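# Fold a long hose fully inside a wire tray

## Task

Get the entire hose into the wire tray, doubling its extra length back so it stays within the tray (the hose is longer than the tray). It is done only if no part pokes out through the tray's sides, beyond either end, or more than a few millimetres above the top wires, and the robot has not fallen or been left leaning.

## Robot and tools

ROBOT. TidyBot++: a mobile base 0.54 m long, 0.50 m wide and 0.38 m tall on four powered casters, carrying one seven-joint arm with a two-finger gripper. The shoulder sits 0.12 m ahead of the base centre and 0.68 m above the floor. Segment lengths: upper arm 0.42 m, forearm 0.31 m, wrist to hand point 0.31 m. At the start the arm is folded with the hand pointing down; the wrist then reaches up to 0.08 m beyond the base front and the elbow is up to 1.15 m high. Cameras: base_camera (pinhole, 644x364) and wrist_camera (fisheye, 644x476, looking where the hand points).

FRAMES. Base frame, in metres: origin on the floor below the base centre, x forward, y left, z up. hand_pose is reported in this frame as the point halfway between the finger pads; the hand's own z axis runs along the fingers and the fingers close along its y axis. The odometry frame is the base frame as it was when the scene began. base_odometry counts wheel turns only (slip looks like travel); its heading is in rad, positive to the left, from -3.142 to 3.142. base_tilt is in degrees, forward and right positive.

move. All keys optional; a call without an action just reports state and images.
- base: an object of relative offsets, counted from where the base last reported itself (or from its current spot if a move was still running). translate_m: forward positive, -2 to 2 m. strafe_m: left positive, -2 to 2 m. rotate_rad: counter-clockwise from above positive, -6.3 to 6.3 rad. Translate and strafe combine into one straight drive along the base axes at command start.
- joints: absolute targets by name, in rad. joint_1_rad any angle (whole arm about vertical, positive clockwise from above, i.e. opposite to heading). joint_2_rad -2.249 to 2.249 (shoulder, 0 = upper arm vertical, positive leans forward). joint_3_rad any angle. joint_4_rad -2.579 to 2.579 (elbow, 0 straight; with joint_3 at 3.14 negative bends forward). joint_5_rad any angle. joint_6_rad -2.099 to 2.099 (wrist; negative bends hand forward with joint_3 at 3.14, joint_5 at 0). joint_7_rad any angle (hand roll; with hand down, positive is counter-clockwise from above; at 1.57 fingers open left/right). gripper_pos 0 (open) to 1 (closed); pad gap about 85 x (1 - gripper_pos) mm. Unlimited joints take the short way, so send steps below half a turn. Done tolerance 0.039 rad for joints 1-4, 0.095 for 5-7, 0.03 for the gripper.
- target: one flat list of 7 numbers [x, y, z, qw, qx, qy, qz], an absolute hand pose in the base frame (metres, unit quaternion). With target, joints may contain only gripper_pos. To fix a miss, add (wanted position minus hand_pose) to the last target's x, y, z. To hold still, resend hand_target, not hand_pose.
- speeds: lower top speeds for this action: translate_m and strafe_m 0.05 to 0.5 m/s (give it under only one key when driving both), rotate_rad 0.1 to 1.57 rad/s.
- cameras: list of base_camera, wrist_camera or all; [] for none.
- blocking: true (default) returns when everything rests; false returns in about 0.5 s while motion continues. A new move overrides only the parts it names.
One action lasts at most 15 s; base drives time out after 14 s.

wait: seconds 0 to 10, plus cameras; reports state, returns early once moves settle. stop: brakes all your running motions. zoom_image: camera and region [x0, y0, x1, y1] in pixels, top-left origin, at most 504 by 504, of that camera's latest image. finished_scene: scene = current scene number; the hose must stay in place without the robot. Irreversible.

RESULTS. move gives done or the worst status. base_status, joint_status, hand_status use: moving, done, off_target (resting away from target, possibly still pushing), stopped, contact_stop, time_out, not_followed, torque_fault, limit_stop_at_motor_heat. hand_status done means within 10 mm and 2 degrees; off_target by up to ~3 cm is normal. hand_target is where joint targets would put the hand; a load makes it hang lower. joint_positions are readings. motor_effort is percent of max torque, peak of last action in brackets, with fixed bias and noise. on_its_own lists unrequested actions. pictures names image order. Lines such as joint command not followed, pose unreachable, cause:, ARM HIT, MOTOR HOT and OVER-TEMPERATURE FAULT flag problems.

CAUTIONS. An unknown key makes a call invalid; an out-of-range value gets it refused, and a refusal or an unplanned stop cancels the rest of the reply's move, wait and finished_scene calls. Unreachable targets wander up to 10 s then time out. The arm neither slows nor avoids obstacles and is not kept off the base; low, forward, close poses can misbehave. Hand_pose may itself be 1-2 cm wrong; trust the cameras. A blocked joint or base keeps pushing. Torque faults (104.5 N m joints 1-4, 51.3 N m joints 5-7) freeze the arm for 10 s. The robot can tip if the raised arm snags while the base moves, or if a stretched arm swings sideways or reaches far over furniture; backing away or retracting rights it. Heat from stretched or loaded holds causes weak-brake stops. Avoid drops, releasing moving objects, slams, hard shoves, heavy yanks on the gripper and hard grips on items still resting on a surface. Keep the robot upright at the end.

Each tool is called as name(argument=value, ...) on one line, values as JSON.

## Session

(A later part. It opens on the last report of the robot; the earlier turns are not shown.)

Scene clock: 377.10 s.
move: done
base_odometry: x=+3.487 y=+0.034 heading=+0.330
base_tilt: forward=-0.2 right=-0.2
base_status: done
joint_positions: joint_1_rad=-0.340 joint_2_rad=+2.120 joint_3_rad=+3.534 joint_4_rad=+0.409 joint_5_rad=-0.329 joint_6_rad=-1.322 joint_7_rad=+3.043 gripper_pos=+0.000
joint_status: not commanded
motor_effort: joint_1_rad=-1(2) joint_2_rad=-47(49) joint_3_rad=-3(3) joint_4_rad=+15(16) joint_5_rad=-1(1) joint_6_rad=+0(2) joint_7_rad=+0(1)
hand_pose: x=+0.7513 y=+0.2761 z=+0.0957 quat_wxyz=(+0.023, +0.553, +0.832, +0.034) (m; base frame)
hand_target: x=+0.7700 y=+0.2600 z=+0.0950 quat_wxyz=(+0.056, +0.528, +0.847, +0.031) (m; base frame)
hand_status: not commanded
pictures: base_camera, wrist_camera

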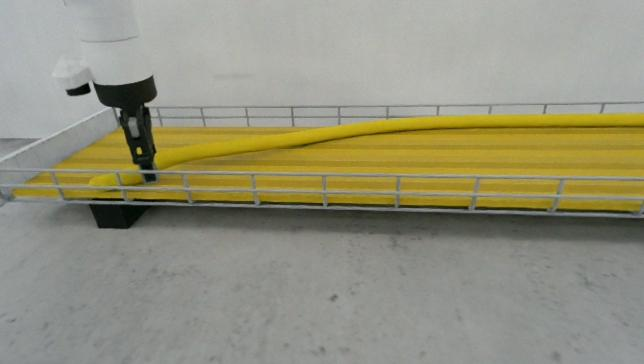

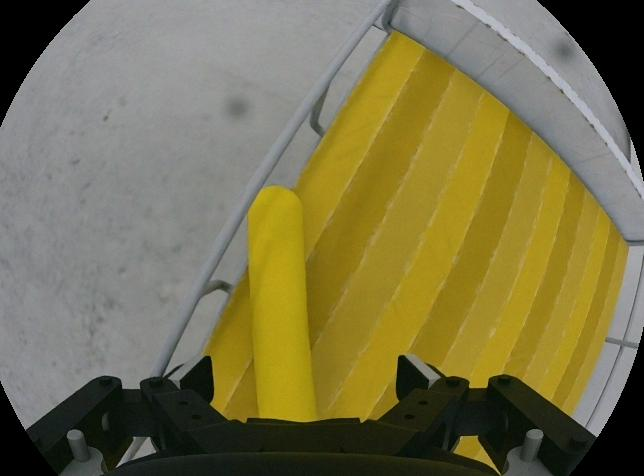

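move(target=[0.76,0.26,0.15,0.056,0.528,0.847,0.031])

move(target=[0.68,0.25,0.35,0.0,0.6,0.8,0.0])

zoom_image(camera="base_camera", region=[0, 80, 300, 250])

Scene clock: 378.60 s.
move: off_target
base_odometry: x=+3.487 y=+0.034 heading=+0.330
base_tilt: forward=-0.2 right=-0.2
base_status: not commanded
joint_positions: joint_1_rad=-0.257 joint_2_rad=+2.126 joint_3_rad=+3.731 joint_4_rad=+0.650 joint_5_rad=-0.354 joint_6_rad=-1.429 joint_7_rad=+3.043 gripper_pos=+0.000
joint_status: not commanded
motor_effort: joint_1_rad=+0(1) joint_2_rad=-49(51) joint_3_rad=-5(5) joint_4_rad=+15(17) joint_5_rad=+1(1) joint_6_rad=+2(2) joint_7_rad=+0(1)
hand_pose: x=+0.7828 y=+0.2579 z=+0.1513 quat_wxyz=(+0.094, +0.503, +0.858, +0.039) (m; base frame)
hand_target: x=+0.7600 y=+0.2600 z=+0.1500 quat_wxyz=(+0.056, +0.528, +0.847, +0.031) (m; base frame)
hand_status: off_target (0.023 m and 5.4 deg from the pose sent, 0.057 m and 5.1 deg at the start)
pictures: base_camera, wrist_camera

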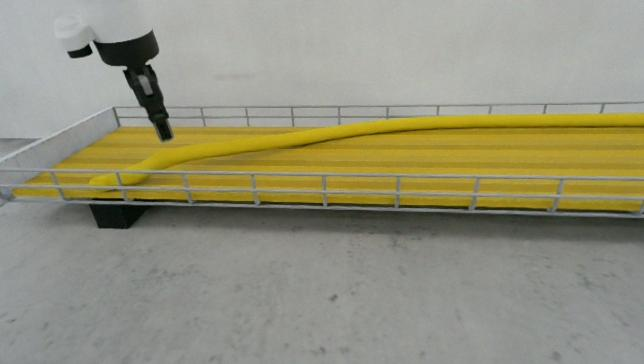

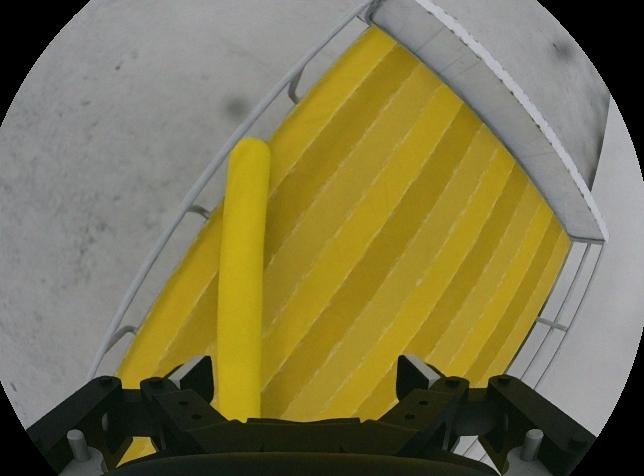

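Scene clock: 380.60 s.
move: off_target
base_odometry: x=+3.487 y=+0.034 heading=+0.330
base_tilt: forward=-0.2 right=-0.2
base_status: not commanded
joint_positions: joint_1_rad=-0.075 joint_2_rad=+1.925 joint_3_rad=+4.002 joint_4_rad=+1.132 joint_5_rad=-0.839 joint_6_rad=-1.936 joint_7_rad=+2.552 gripper_pos=+0.000
joint_status: not commanded
motor_effort: joint_1_rad=+0(1) joint_2_rad=-46(51) joint_3_rad=-11(11) joint_4_rad=+10(16) joint_5_rad=+0(1) joint_6_rad=+1(2) joint_7_rad=+1(1)
hand_pose: x=+0.7043 y=+0.2593 z=+0.3439 quat_wxyz=(+0.025, +0.587, +0.809, +0.026) (m; base frame)
hand_target: x=+0.6800 y=+0.2500 z=+0.3500 quat_wxyz=(+0.000, +0.600, +0.800, +0.000) (m; base frame)
hand_status: off_target (0.027 m and 4.5 deg from the pose sent, 0.224 m and 17.4 deg at the start)
pictures: base_camera, wrist_camera

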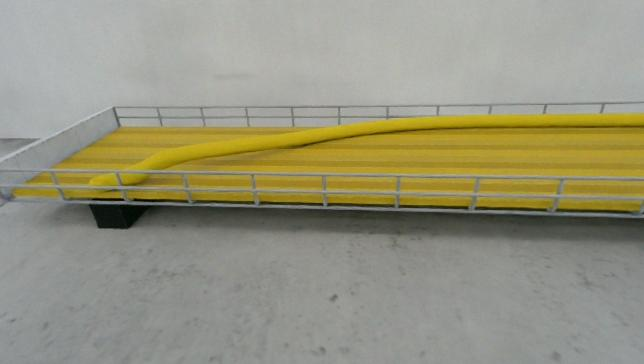

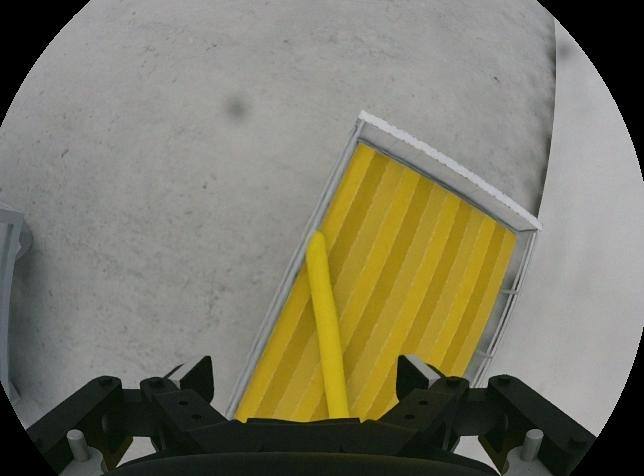

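Scaled by 1.680.

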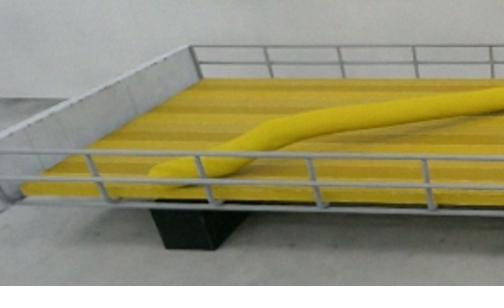

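move(base={"strafe_m":-0.75})

zoom_image(camera="base_camera", region=[140, 60, 500, 230])

Scene clock: 383.47 s.
move: done
base_odometry: x=+3.730 y=-0.675 heading=+0.330
base_tilt: forward=-0.2 right=-0.2
base_status: done
joint_positions: joint_1_rad=-0.058 joint_2_rad=+1.925 joint_3_rad=+4.003 joint_4_rad=+1.133 joint_5_rad=-0.845 joint_6_rad=-1.942 joint_7_rad=+2.551 gripper_pos=+0.000
joint_status: not commanded
motor_effort: joint_1_rad=+0(5) joint_2_rad=-46(46) joint_3_rad=-11(12) joint_4_rad=+9(11) joint_5_rad=+0(1) joint_6_rad=+1(2) joint_7_rad=+1(1)
hand_pose: x=+0.7061 y=+0.2488 z=+0.3437 quat_wxyz=(+0.023, +0.593, +0.804, +0.023) (m; base frame)
hand_target: x=+0.6800 y=+0.2500 z=+0.3500 quat_wxyz=(+0.000, +0.600, +0.800, +0.000) (m; base frame)
hand_status: not commanded
pictures: base_camera, wrist_camera

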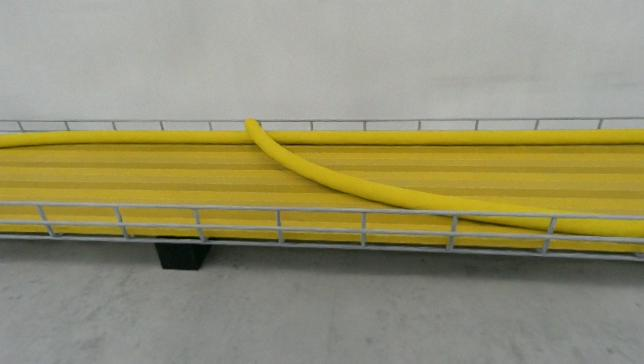

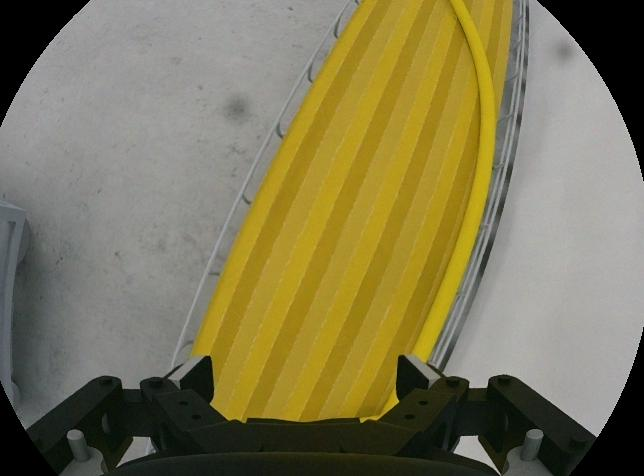

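Scaled by 1.400.

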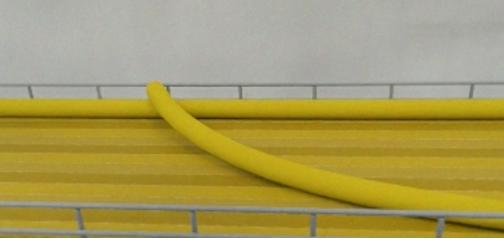

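move(target=[0.75,0.10,0.30,0,0.866,0.5,0.0])

Scene clock: 385.33 s.
move: off_target
base_odometry: x=+3.730 y=-0.675 heading=+0.330
base_tilt: forward=-0.2 right=-0.2
base_status: not commanded
joint_positions: joint_1_rad=+0.055 joint_2_rad=+2.044 joint_3_rad=+3.684 joint_4_rad=+1.028 joint_5_rad=-0.587 joint_6_rad=-1.942 joint_7_rad=+2.252 gripper_pos=+0.000
joint_status: not commanded
motor_effort: joint_1_rad=+0(4) joint_2_rad=-47(48) joint_3_rad=-8(12) joint_4_rad=+13(14) joint_5_rad=-1(1) joint_6_rad=+1(1) joint_7_rad=+0(1)
hand_pose: x=+0.7561 y=+0.1272 z=+0.3054 quat_wxyz=(-0.022, +0.837, +0.546, +0.033) (m; base frame)
hand_target: x=+0.7500 y=+0.1000 z=+0.3000 quat_wxyz=(+0.000, +0.866, +0.500, +0.000) (m; base frame)
hand_status: off_target (0.028 m and 7.7 deg from the pose sent, 0.161 m and 47.3 deg at the start)
pictures: base_camera, wrist_camera

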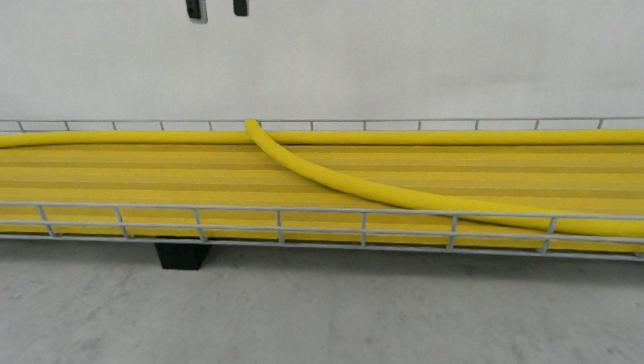

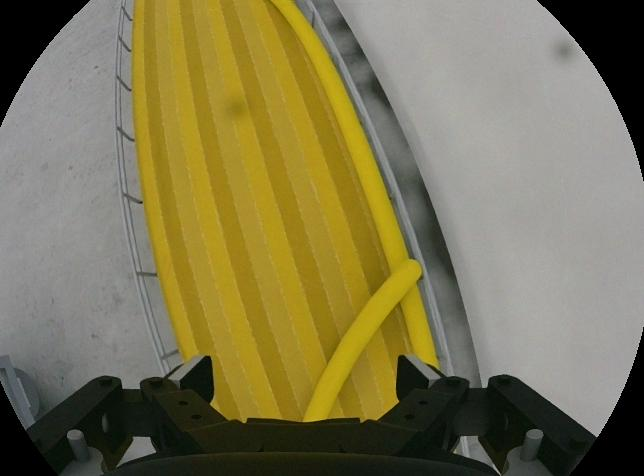

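move(target=[0.735,0.04,0.20,0.03,0.945,0.326,0.03])

Scene clock: 387.03 s.
move: off_target
base_odometry: x=+3.730 y=-0.675 heading=+0.330
base_tilt: forward=-0.2 right=-0.2
base_status: not commanded
joint_positions: joint_1_rad=+0.138 joint_2_rad=+2.263 joint_3_rad=+3.658 joint_4_rad=+1.117 joint_5_rad=-0.414 joint_6_rad=-1.913 joint_7_rad=+1.984 gripper_pos=+0.000
joint_status: not commanded
motor_effort: joint_1_rad=+0(2) joint_2_rad=-43(47) joint_3_rad=-6(8) joint_4_rad=+14(16) joint_5_rad=+0(1) joint_6_rad=+0(1) joint_7_rad=+0(1)
hand_pose: x=+0.7111 y=+0.0563 z=+0.1985 quat_wxyz=(+0.000, +0.928, +0.373, -0.007) (m; base frame)
hand_target: x=+0.7451 y=+0.0385 z=+0.2131 quat_wxyz=(+0.035, +0.944, +0.326, +0.040) (m; base frame)
hand_status: off_target (0.029 m and 7.9 deg from the pose sent, 0.138 m and 28.8 deg at the start; a joint's target at an end of its range on 28 of 28 steps)
pictures: base_camera, wrist_camera

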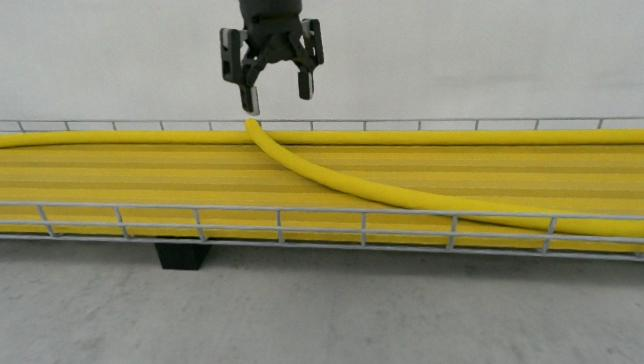

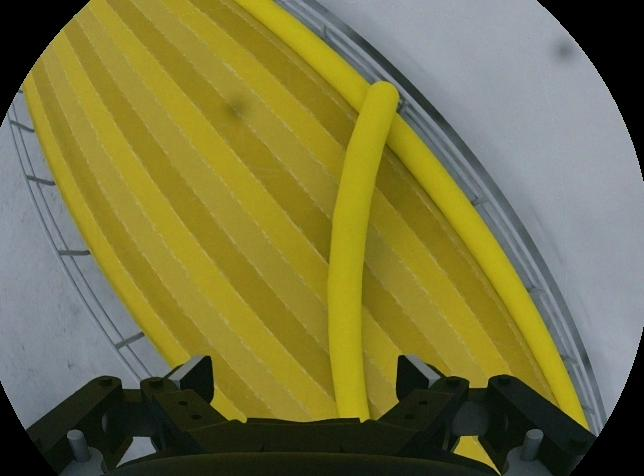

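move(target=[0.77,0.04,0.145,0.03,0.93,0.36,0.03])

Scene clock: 388.53 s.
move: off_target
base_odometry: x=+3.730 y=-0.675 heading=+0.330
base_tilt: forward=-0.2 right=-0.2
base_status: not commanded
joint_positions: joint_1_rad=+0.069 joint_2_rad=+2.263 joint_3_rad=+3.516 joint_4_rad=+0.880 joint_5_rad=-0.306 joint_6_rad=-1.704 joint_7_rad=+2.036 gripper_pos=+0.000
joint_status: not commanded
motor_effort: joint_1_rad=+0(1) joint_2_rad=-45(46) joint_3_rad=-4(7) joint_4_rad=+16(16) joint_5_rad=+0(1) joint_6_rad=+0(1) joint_7_rad=+0(1)
hand_pose: x=+0.7454 y=+0.0519 z=+0.1443 quat_wxyz=(-0.008, +0.942, +0.337, +0.007) (m; base frame)
hand_target: x=+0.7701 y=+0.0400 z=+0.1452 quat_wxyz=(+0.030, +0.932, +0.361, +0.030) (m; base frame)
hand_status: off_target (0.027 m and 5.8 deg from the pose sent, 0.081 m and 5.7 deg at the start; a joint's target at an end of its range on 32 of 32 steps)
pictures: base_camera, wrist_camera

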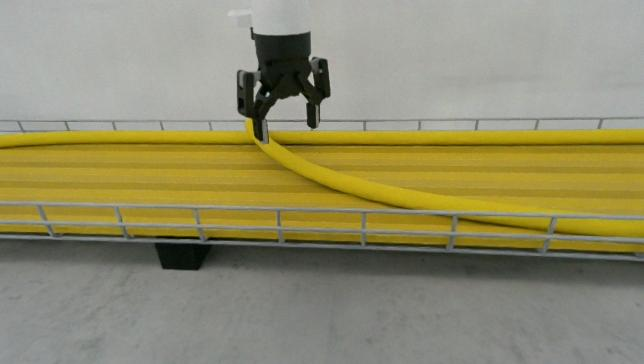

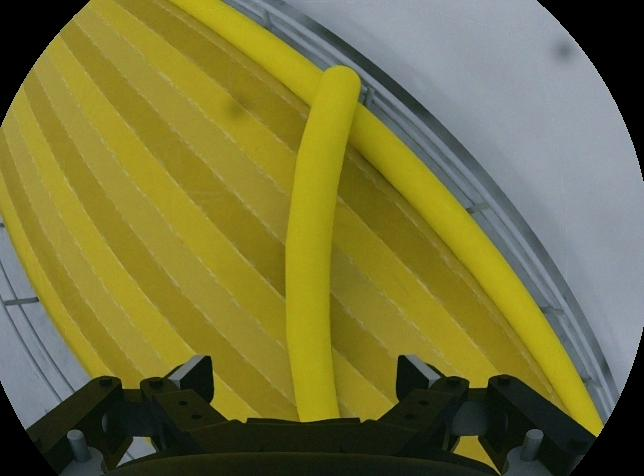

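move(target=[0.785,0.055,0.105,0.03,0.93,0.36,0.03])

move(joints={"gripper_pos":0.87})

Scene clock: 389.83 s.
move: off_target
base_odometry: x=+3.730 y=-0.675 heading=+0.330
base_tilt: forward=-0.2 right=-0.2
base_status: not commanded
joint_positions: joint_1_rad=-0.018 joint_2_rad=+2.247 joint_3_rad=+3.396 joint_4_rad=+0.659 joint_5_rad=-0.219 joint_6_rad=-1.538 joint_7_rad=+2.069 gripper_pos=+0.000
joint_status: not commanded
motor_effort: joint_1_rad=+0(1) joint_2_rad=-45(47) joint_3_rad=-3(4) joint_4_rad=+16(17) joint_5_rad=+0(1) joint_6_rad=+0(1) joint_7_rad=+0(1)
hand_pose: x=+0.7538 y=+0.0674 z=+0.0948 quat_wxyz=(-0.011, +0.944, +0.329, +0.002) (m; base frame)
hand_target: x=+0.7850 y=+0.0550 z=+0.1050 quat_wxyz=(+0.030, +0.932, +0.361, +0.030) (m; base frame)
hand_status: off_target (0.035 m and 6.9 deg from the pose sent, 0.056 m and 5.8 deg at the start)
pictures: base_camera, wrist_camera

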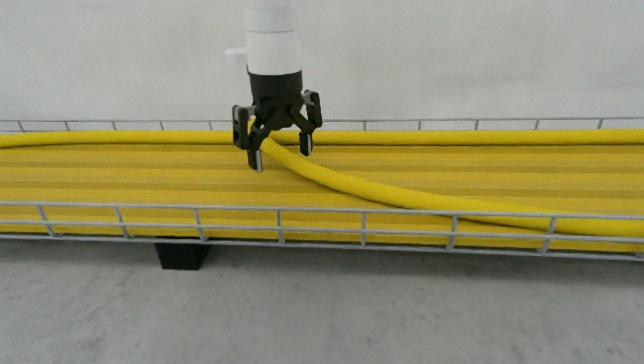

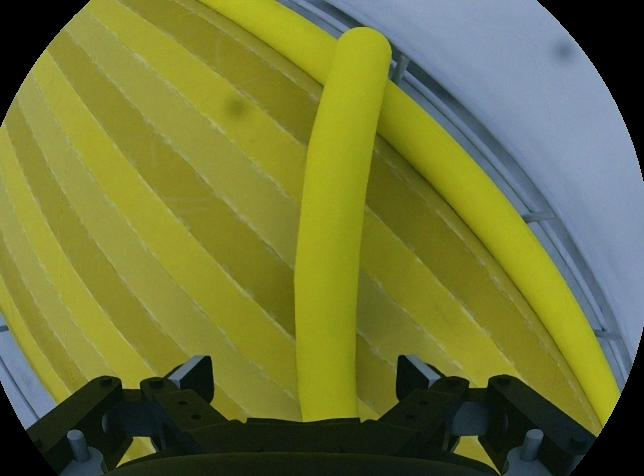

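Scene clock: 390.87 s.
move: off_target
base_odometry: x=+3.730 y=-0.675 heading=+0.330
base_tilt: forward=-0.2 right=-0.2
base_status: not commanded
joint_positions: joint_1_rad=-0.018 joint_2_rad=+2.243 joint_3_rad=+3.396 joint_4_rad=+0.659 joint_5_rad=-0.210 joint_6_rad=-1.534 joint_7_rad=+2.069 gripper_pos=+0.757
joint_status: gripper_pos off_target (ended at +0.757, target +0.870)
motor_effort: joint_1_rad=-1(2) joint_2_rad=-46(46) joint_3_rad=-3(3) joint_4_rad=+17(17) joint_5_rad=-1(2) joint_6_rad=+0(1) joint_7_rad=+0(1)
hand_pose: x=+0.7576 y=+0.0647 z=+0.0972 quat_wxyz=(-0.005, +0.944, +0.329, +0.005) (m; base frame)
hand_target: x=+0.7850 y=+0.0550 z=+0.1050 quat_wxyz=(+0.030, +0.932, +0.361, +0.030) (m; base frame)
hand_status: not commanded
pictures: base_camera, wrist_camera

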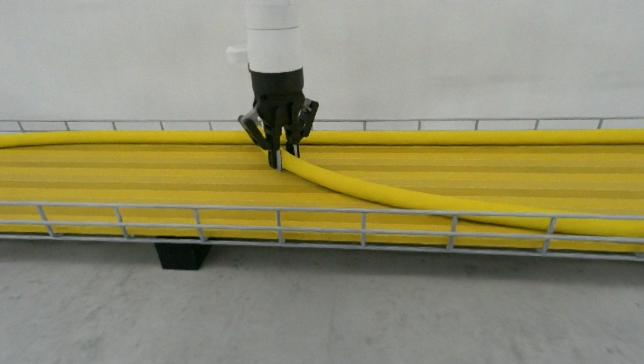

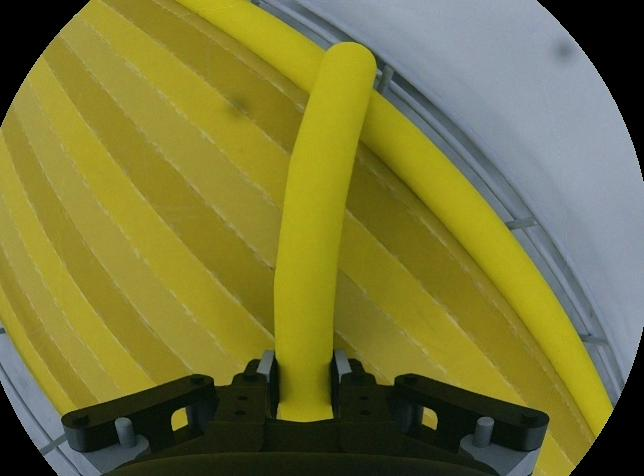

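move(target=[0.785,0.055,0.18,0.03,0.93,0.36,0.03])

move(base={"translate_m":-0.07}, target=[0.785,0.09,0.18,0.03,0.80,0.60,0.03])

move(target=[0.785,0.09,0.115,0.03,0.80,0.60,0.03])

Scene clock: 392.13 s.
move: off_target
base_odometry: x=+3.730 y=-0.675 heading=+0.330
base_tilt: forward=-0.2 right=-0.2
base_status: not commanded
joint_positions: joint_1_rad=+0.013 joint_2_rad=+2.216 joint_3_rad=+3.435 joint_4_rad=+0.797 joint_5_rad=-0.210 joint_6_rad=-1.632 joint_7_rad=+2.069 gripper_pos=+0.757
joint_status: not commanded
motor_effort: joint_1_rad=-3(4) joint_2_rad=-50(51) joint_3_rad=-3(4) joint_4_rad=+19(19) joint_5_rad=-1(3) joint_6_rad=+2(3) joint_7_rad=+1(1)
hand_pose: x=+0.7802 y=+0.0535 z=+0.1550 quat_wxyz=(+0.017, +0.940, +0.339, +0.031) (m; base frame)
hand_target: x=+0.7850 y=+0.0550 z=+0.1800 quat_wxyz=(+0.030, +0.932, +0.361, +0.030) (m; base frame)
hand_status: off_target (0.026 m and 3.0 deg from the pose sent, 0.088 m and 6.3 deg at the start)
pictures: base_camera, wrist_camera

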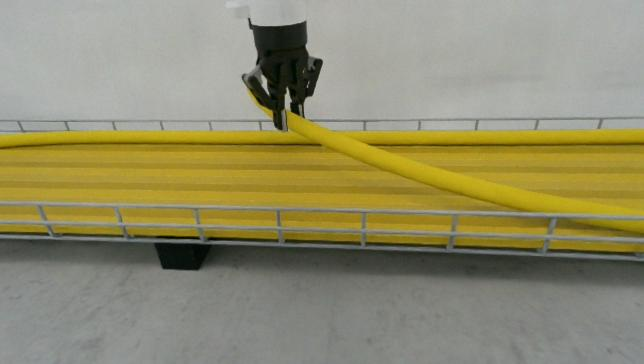

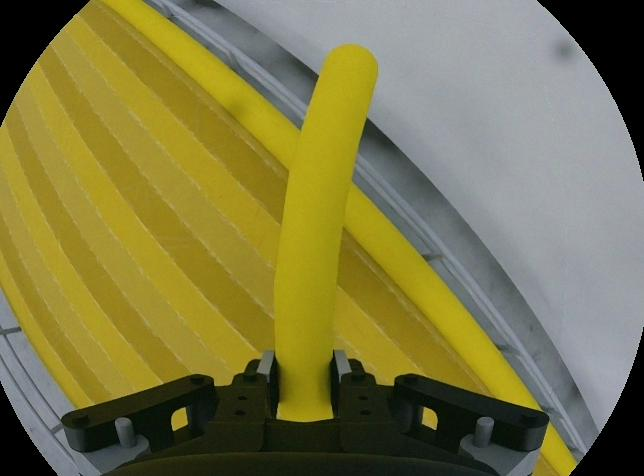

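Scene clock: 393.63 s.
move: off_target
base_odometry: x=+3.664 y=-0.698 heading=+0.330
base_tilt: forward=-0.2 right=-0.2
base_status: done
joint_positions: joint_1_rad=+0.010 joint_2_rad=+2.186 joint_3_rad=+3.615 joint_4_rad=+0.801 joint_5_rad=-0.324 joint_6_rad=-1.632 joint_7_rad=+2.450 gripper_pos=+0.757
joint_status: not commanded
motor_effort: joint_1_rad=+3(5) joint_2_rad=-48(52) joint_3_rad=-4(4) joint_4_rad=+16(19) joint_5_rad=+3(4) joint_6_rad=-1(2) joint_7_rad=+2(3)
hand_pose: x=+0.7780 y=+0.0843 z=+0.1616 quat_wxyz=(+0.037, +0.825, +0.564, +0.020) (m; base frame)
hand_target: x=+0.7850 y=+0.0900 z=+0.1800 quat_wxyz=(+0.030, +0.799, +0.599, +0.030) (m; base frame)
hand_status: off_target (0.020 m and 5.2 deg from the pose sent, 0.044 m and 34.1 deg at the start)
pictures: base_camera, wrist_camera

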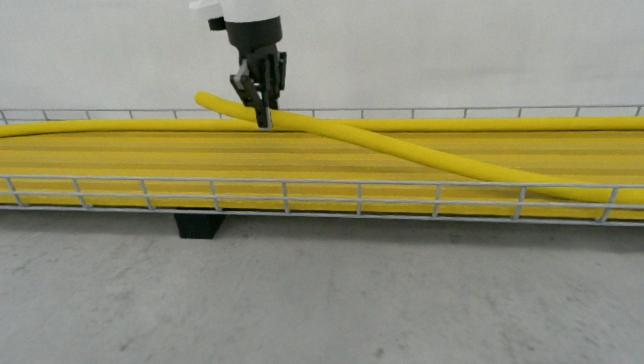

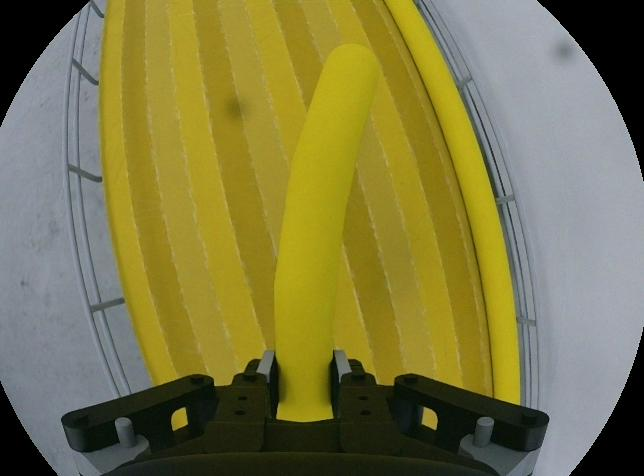

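Scene clock: 394.77 s.
move: off_target
base_odometry: x=+3.664 y=-0.698 heading=+0.330
base_tilt: forward=-0.2 right=-0.2
base_status: not commanded
joint_positions: joint_1_rad=-0.022 joint_2_rad=+2.211 joint_3_rad=+3.542 joint_4_rad=+0.671 joint_5_rad=-0.324 joint_6_rad=-1.538 joint_7_rad=+2.515 gripper_pos=+0.757
joint_status: not commanded
motor_effort: joint_1_rad=+1(3) joint_2_rad=-48(50) joint_3_rad=-3(4) joint_4_rad=+17(17) joint_5_rad=+1(3) joint_6_rad=+0(1) joint_7_rad=+2(3)
hand_pose: x=+0.7637 y=+0.0946 z=+0.1130 quat_wxyz=(+0.001, +0.822, +0.569, +0.013) (m; base frame)
hand_target: x=+0.7850 y=+0.0900 z=+0.1150 quat_wxyz=(+0.030, +0.799, +0.599, +0.030) (m; base frame)
hand_status: off_target (0.022 m and 5.8 deg from the pose sent, 0.047 m and 5.2 deg at the start)
pictures: base_camera, wrist_camera

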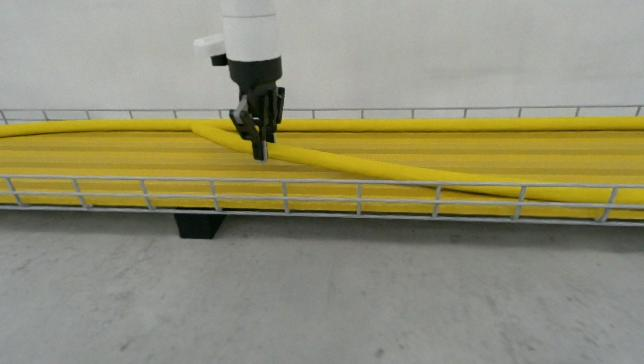

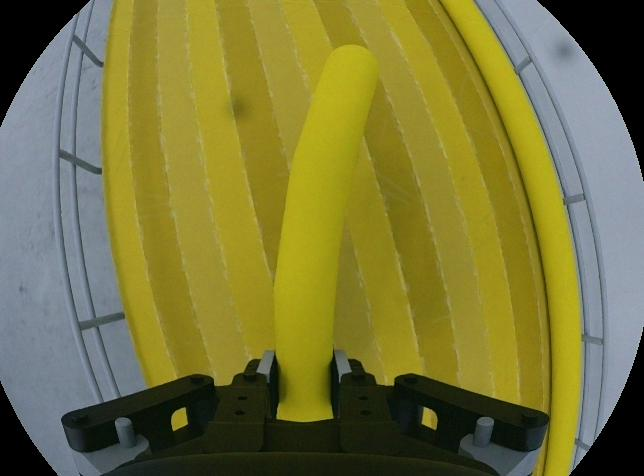

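move(target=[0.79,0.085,0.09,0.03,0.80,0.60,0.03])

move(joints={"gripper_pos":0.3}, cameras=[])

move(joints={"gripper_pos":0.0})

Scene clock: 395.83 s.
move: off_target
base_odometry: x=+3.664 y=-0.698 heading=+0.330
base_tilt: forward=-0.2 right=-0.2
base_status: not commanded
joint_positions: joint_1_rad=-0.039 joint_2_rad=+2.191 joint_3_rad=+3.542 joint_4_rad=+0.557 joint_5_rad=-0.324 joint_6_rad=-1.441 joint_7_rad=+2.531 gripper_pos=+0.757
joint_status: not commanded
motor_effort: joint_1_rad=+3(4) joint_2_rad=-46(48) joint_3_rad=-2(3) joint_4_rad=+15(17) joint_5_rad=+2(3) joint_6_rad=+1(2) joint_7_rad=+3(3)
hand_pose: x=+0.7711 y=+0.0924 z=+0.0913 quat_wxyz=(+0.006, +0.823, +0.568, +0.015) (m; base frame)
hand_target: x=+0.7900 y=+0.0850 z=+0.0900 quat_wxyz=(+0.030, +0.799, +0.599, +0.030) (m; base frame)
hand_status: off_target (0.020 m and 5.6 deg from the pose sent, 0.036 m and 5.8 deg at the start)
pictures: base_camera, wrist_camera

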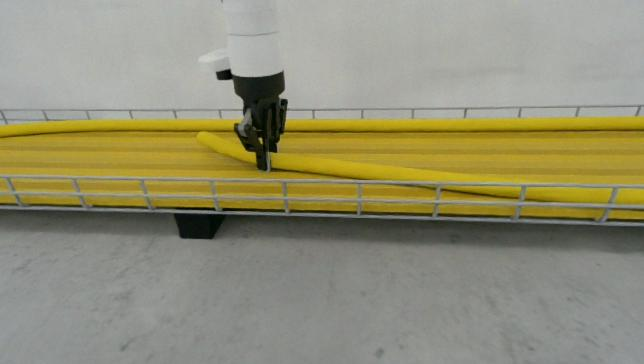

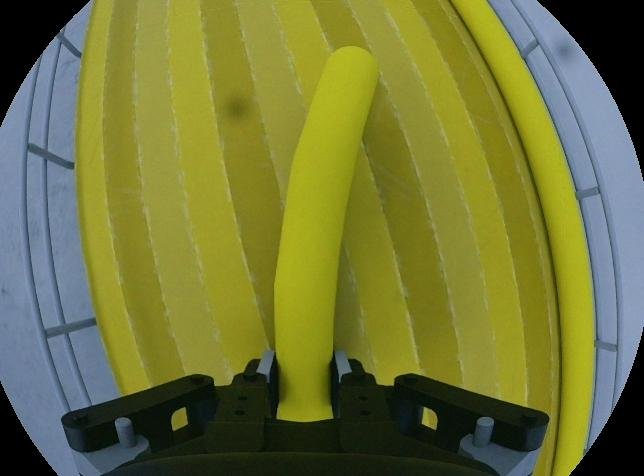

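Scene clock: 396.70 s.
move: done
base_odometry: x=+3.664 y=-0.698 heading=+0.330
base_tilt: forward=-0.2 right=-0.2
base_status: not commanded
joint_positions: joint_1_rad=-0.033 joint_2_rad=+2.191 joint_3_rad=+3.547 joint_4_rad=+0.544 joint_5_rad=-0.324 joint_6_rad=-1.435 joint_7_rad=+2.548 gripper_pos=+0.300
joint_status: all done
motor_effort: joint_1_rad=-2(4) joint_2_rad=-48(48) joint_3_rad=-4(4) joint_4_rad=+17(17) joint_5_rad=-1(3) joint_6_rad=+1(1) joint_7_rad=+0(2)
hand_pose: x=+0.7696 y=+0.0859 z=+0.0872 quat_wxyz=(+0.007, +0.820, +0.572, +0.011) (m; base frame)
hand_target: x=+0.7900 y=+0.0850 z=+0.0900 quat_wxyz=(+0.030, +0.799, +0.599, +0.030) (m; base frame)
hand_status: not commanded
pictures: none
No camera images: "cameras" was empty.

Scene clock: 397.40 s.
move: done
base_odometry: x=+3.664 y=-0.698 heading=+0.330
base_tilt: forward=-0.2 right=-0.2
base_status: not commanded
joint_positions: joint_1_rad=-0.033 joint_2_rad=+2.191 joint_3_rad=+3.547 joint_4_rad=+0.544 joint_5_rad=-0.324 joint_6_rad=-1.435 joint_7_rad=+2.548 gripper_pos=+0.000
joint_status: all done
motor_effort: joint_1_rad=-2(2) joint_2_rad=-48(48) joint_3_rad=-4(4) joint_4_rad=+17(17) joint_5_rad=-2(2) joint_6_rad=+1(1) joint_7_rad=+0(1)
hand_pose: x=+0.7696 y=+0.0859 z=+0.0872 quat_wxyz=(+0.007, +0.820, +0.572, +0.011) (m; base frame)
hand_target: x=+0.7900 y=+0.0850 z=+0.0900 quat_wxyz=(+0.030, +0.799, +0.599, +0.030) (m; base frame)
hand_status: not commanded
pictures: base_camera, wrist_camera

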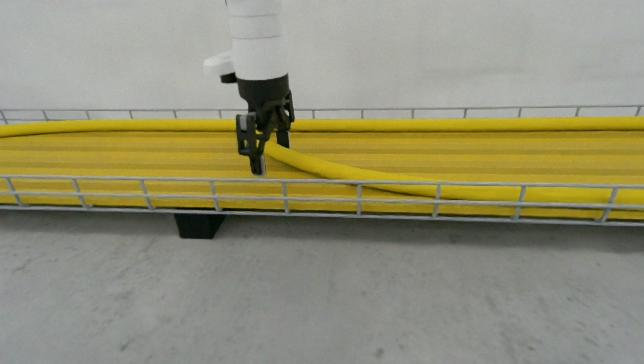

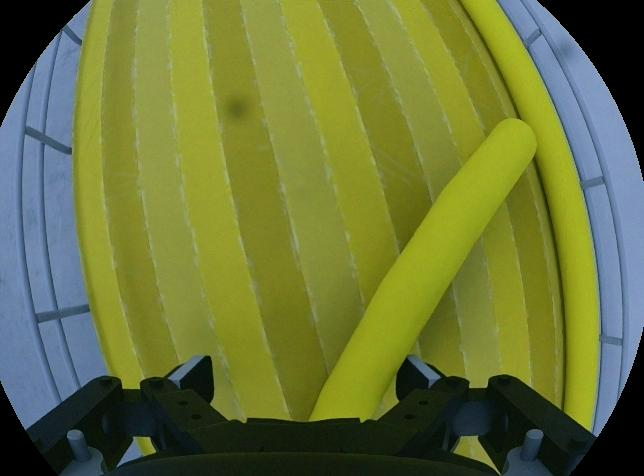

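move(joints={"joint_7_rad":2.1})

move(target=[0.79,0.085,0.135,0.03,0.92,0.39,0.03])

move(target=[0.65,0.085,0.4,0.0,0.85,0.53,0.0])

Scene clock: 398.70 s.
move: done
base_odometry: x=+3.664 y=-0.698 heading=+0.330
base_tilt: forward=-0.2 right=-0.2
base_status: not commanded
joint_positions: joint_1_rad=-0.033 joint_2_rad=+2.191 joint_3_rad=+3.547 joint_4_rad=+0.544 joint_5_rad=-0.324 joint_6_rad=-1.430 joint_7_rad=+2.151 gripper_pos=+0.000
joint_status: all done
motor_effort: joint_1_rad=+0(2) joint_2_rad=-46(48) joint_3_rad=-3(4) joint_4_rad=+16(17) joint_5_rad=+0(1) joint_6_rad=+0(1) joint_7_rad=+0(1)
hand_pose: x=+0.7711 y=+0.0862 z=+0.0873 quat_wxyz=(+0.005, +0.917, +0.399, +0.014) (m; base frame)
hand_target: x=+0.7900 y=+0.0850 z=+0.0900 quat_wxyz=(+0.021, +0.924, +0.379, +0.037) (m; base frame)
hand_status: not commanded
pictures: base_camera, wrist_camera

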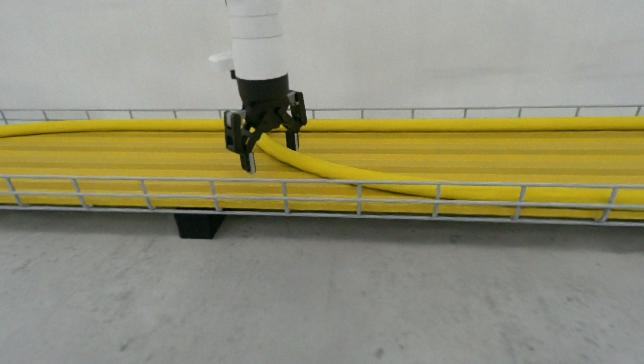

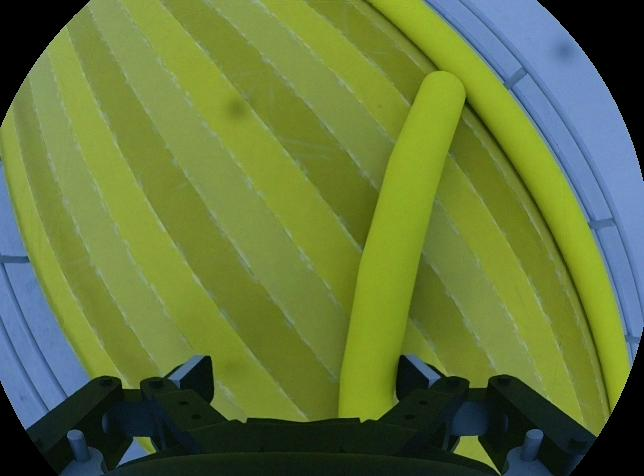

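Scene clock: 399.83 s.
move: off_target
base_odometry: x=+3.664 y=-0.698 heading=+0.330
base_tilt: forward=-0.2 right=-0.2
base_status: not commanded
joint_positions: joint_1_rad=-0.053 joint_2_rad=+2.191 joint_3_rad=+3.420 joint_4_rad=+0.645 joint_5_rad=-0.242 joint_6_rad=-1.477 joint_7_rad=+2.151 gripper_pos=+0.000
joint_status: not commanded
motor_effort: joint_1_rad=+1(1) joint_2_rad=-48(50) joint_3_rad=-3(4) joint_4_rad=+16(18) joint_5_rad=-1(1) joint_6_rad=+1(2) joint_7_rad=+0(1)
hand_pose: x=+0.7950 y=+0.0985 z=+0.1268 quat_wxyz=(+0.001, +0.920, +0.388, +0.051) (m; base frame)
hand_target: x=+0.7900 y=+0.0850 z=+0.1350 quat_wxyz=(+0.030, +0.920, +0.390, +0.030) (m; base frame)
hand_status: off_target (0.017 m and 4.1 deg from the pose sent, 0.051 m and 3.6 deg at the start)
pictures: base_camera, wrist_camera

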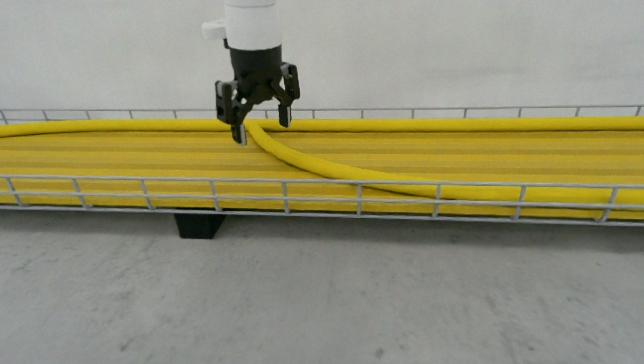

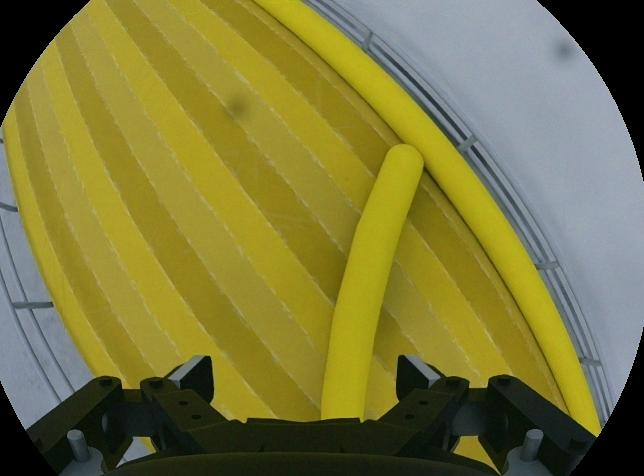

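Scene clock: 402.30 s.
move: off_target
base_odometry: x=+3.664 y=-0.698 heading=+0.330
base_tilt: forward=-0.2 right=-0.2
base_status: not commanded
joint_positions: joint_1_rad=+0.323 joint_2_rad=+1.877 joint_3_rad=+4.118 joint_4_rad=+1.470 joint_5_rad=-1.110 joint_6_rad=-2.035 joint_7_rad=+1.788 gripper_pos=+0.000
joint_status: not commanded
motor_effort: joint_1_rad=+0(2) joint_2_rad=-40(51) joint_3_rad=-13(14) joint_4_rad=+6(18) joint_5_rad=+0(1) joint_6_rad=+1(3) joint_7_rad=+1(1)
hand_pose: x=+0.6754 y=+0.0974 z=+0.3917 quat_wxyz=(+0.006, +0.842, +0.538, +0.034) (m; base frame)
hand_target: x=+0.6500 y=+0.0850 z=+0.4000 quat_wxyz=(+0.000, +0.849, +0.529, +0.000) (m; base frame)
hand_status: off_target (0.029 m and 4.1 deg from the pose sent, 0.310 m and 19.0 deg at the start)
pictures: base_camera, wrist_camera

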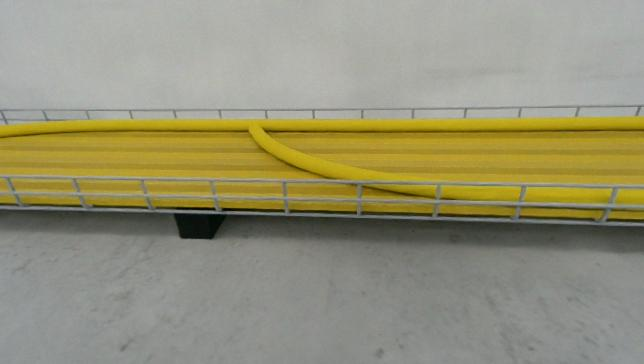

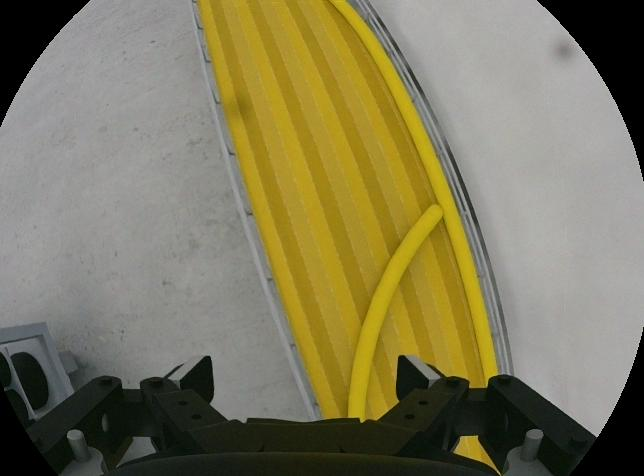

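move(base={"translate_m":-0.5}, target=[0.5,0.1,0.7,0,0.7071,0.7071,0])

zoom_image(camera="base_camera", region=[344, 40, 644, 180])

zoom_image(camera="base_camera", region=[0, 40, 300, 180])

Scene clock: 404.67 s.
move: off_target
base_odometry: x=+3.191 y=-0.860 heading=+0.330
base_tilt: forward=-0.2 right=-0.2
base_status: done
joint_positions: joint_1_rad=+0.429 joint_2_rad=+1.132 joint_3_rad=+4.119 joint_4_rad=+1.575 joint_5_rad=-2.029 joint_6_rad=-2.037 joint_7_rad=+1.772 gripper_pos=+0.000
joint_status: not commanded
motor_effort: joint_1_rad=+0(1) joint_2_rad=-30(43) joint_3_rad=-13(15) joint_4_rad=-8(9) joint_5_rad=+0(1) joint_6_rad=+1(2) joint_7_rad=+0(1)
hand_pose: x=+0.5256 y=+0.1208 z=+0.6995 quat_wxyz=(+0.003, +0.697, +0.716, +0.041) (m; base frame)
hand_target: x=+0.5000 y=+0.1000 z=+0.7000 quat_wxyz=(+0.000, +0.707, +0.707, +0.000) (m; base frame)
hand_status: off_target (0.033 m and 4.9 deg from the pose sent, 0.355 m and 25.2 deg at the start)
pictures: base_camera, wrist_camera

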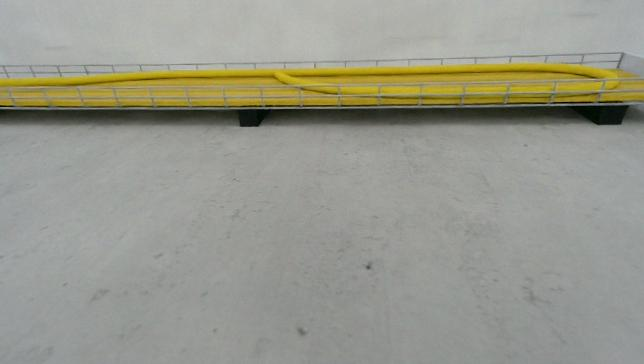

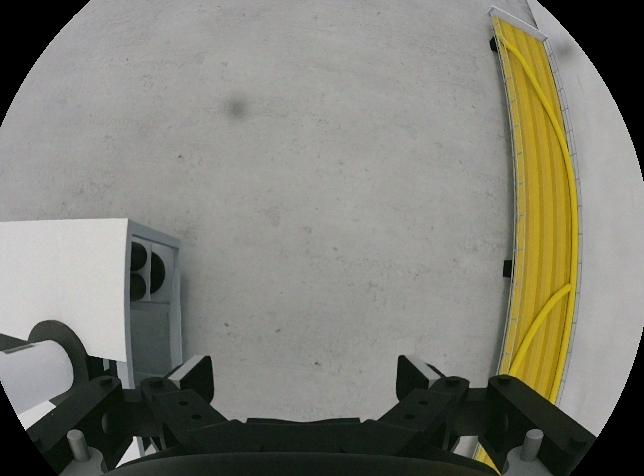

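Scaled by 1.680.

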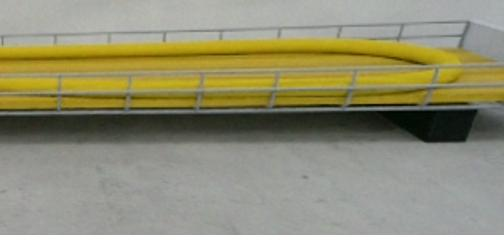

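Scaled by 1.680.

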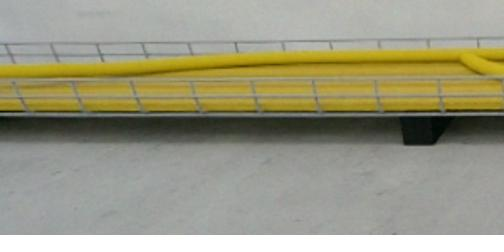

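move(base={"translate_m":0.3,"strafe_m":0.8})

zoom_image(camera="base_camera", region=[0, 80, 250, 200])

zoom_image(camera="base_camera", region=[200, 60, 450, 180])

Scene clock: 407.90 s.
move: done
base_odometry: x=+3.215 y=-0.006 heading=+0.331
base_tilt: forward=-0.2 right=-0.2
base_status: done
joint_positions: joint_1_rad=+0.441 joint_2_rad=+1.132 joint_3_rad=+4.119 joint_4_rad=+1.575 joint_5_rad=-2.033 joint_6_rad=-2.038 joint_7_rad=+1.772 gripper_pos=+0.000
joint_status: not commanded
motor_effort: joint_1_rad=+1(3) joint_2_rad=-30(31) joint_3_rad=-13(14) joint_4_rad=-8(8) joint_5_rad=+1(1) joint_6_rad=+1(2) joint_7_rad=+0(1)
hand_pose: x=+0.5258 y=+0.1159 z=+0.6994 quat_wxyz=(+0.003, +0.700, +0.713, +0.039) (m; base frame)
hand_target: x=+0.5000 y=+0.1000 z=+0.7000 quat_wxyz=(+0.000, +0.707, +0.707, +0.000) (m; base frame)
hand_status: not commanded
pictures: base_camera, wrist_camera

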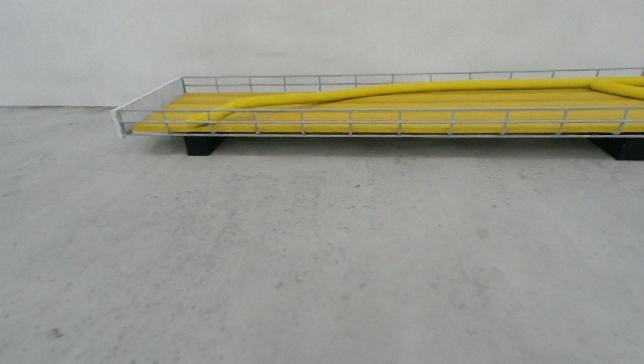

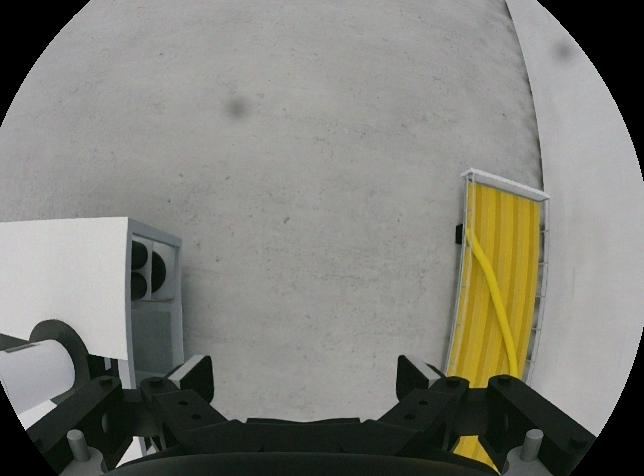

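Scaled by 2.016.

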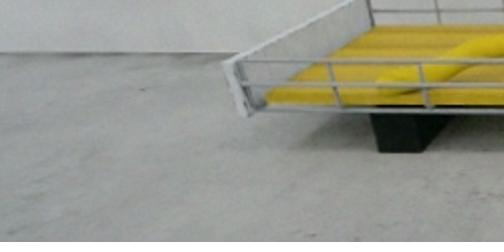

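Scaled by 2.016.

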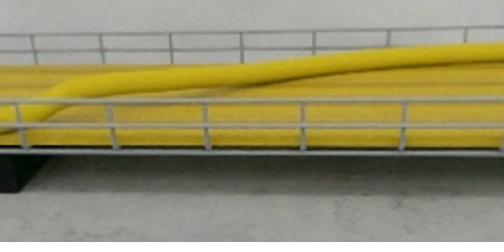

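move(base={"translate_m":-1.6})

zoom_image(camera="base_camera", region=[200, 10, 380, 100])

zoom_image(camera="base_camera", region=[350, 10, 530, 100])

zoom_image(camera="base_camera", region=[464, 10, 644, 100])

Scene clock: 412.43 s.
move: done
base_odometry: x=+1.702 y=-0.526 heading=+0.331
base_tilt: forward=-0.2 right=-0.2
base_status: done
joint_positions: joint_1_rad=+0.441 joint_2_rad=+1.131 joint_3_rad=+4.119 joint_4_rad=+1.576 joint_5_rad=-2.037 joint_6_rad=-2.038 joint_7_rad=+1.772 gripper_pos=+0.000
joint_status: not commanded
motor_effort: joint_1_rad=+1(1) joint_2_rad=-30(34) joint_3_rad=-13(15) joint_4_rad=-7(9) joint_5_rad=+0(1) joint_6_rad=+1(2) joint_7_rad=+0(1)
hand_pose: x=+0.5246 y=+0.1160 z=+0.6993 quat_wxyz=(+0.002, +0.700, +0.714, +0.038) (m; base frame)
hand_target: x=+0.5000 y=+0.1000 z=+0.7000 quat_wxyz=(+0.000, +0.707, +0.707, +0.000) (m; base frame)
hand_status: not commanded
pictures: base_camera, wrist_camera

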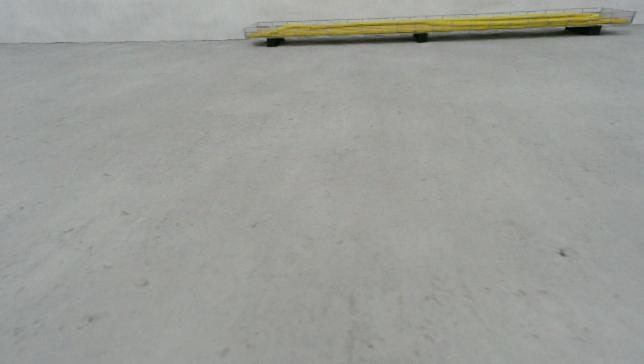

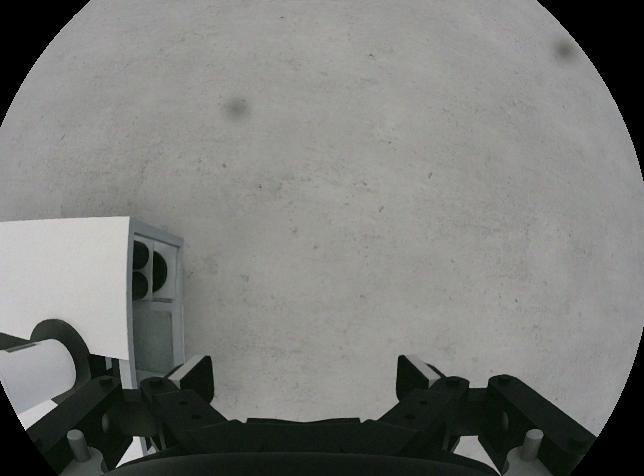

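Scaled by 2.800.

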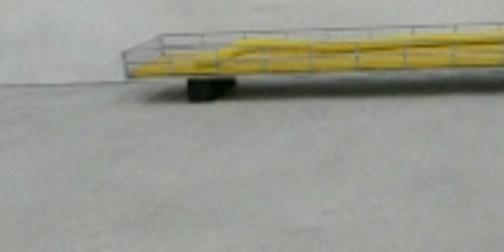

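Scaled by 2.800.

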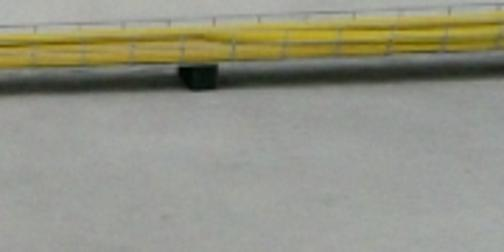

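Scaled by 2.800.

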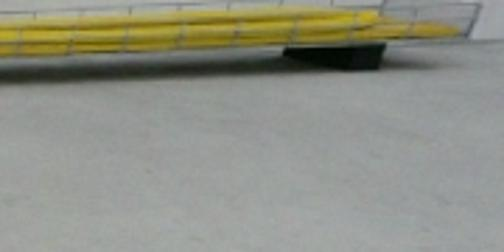

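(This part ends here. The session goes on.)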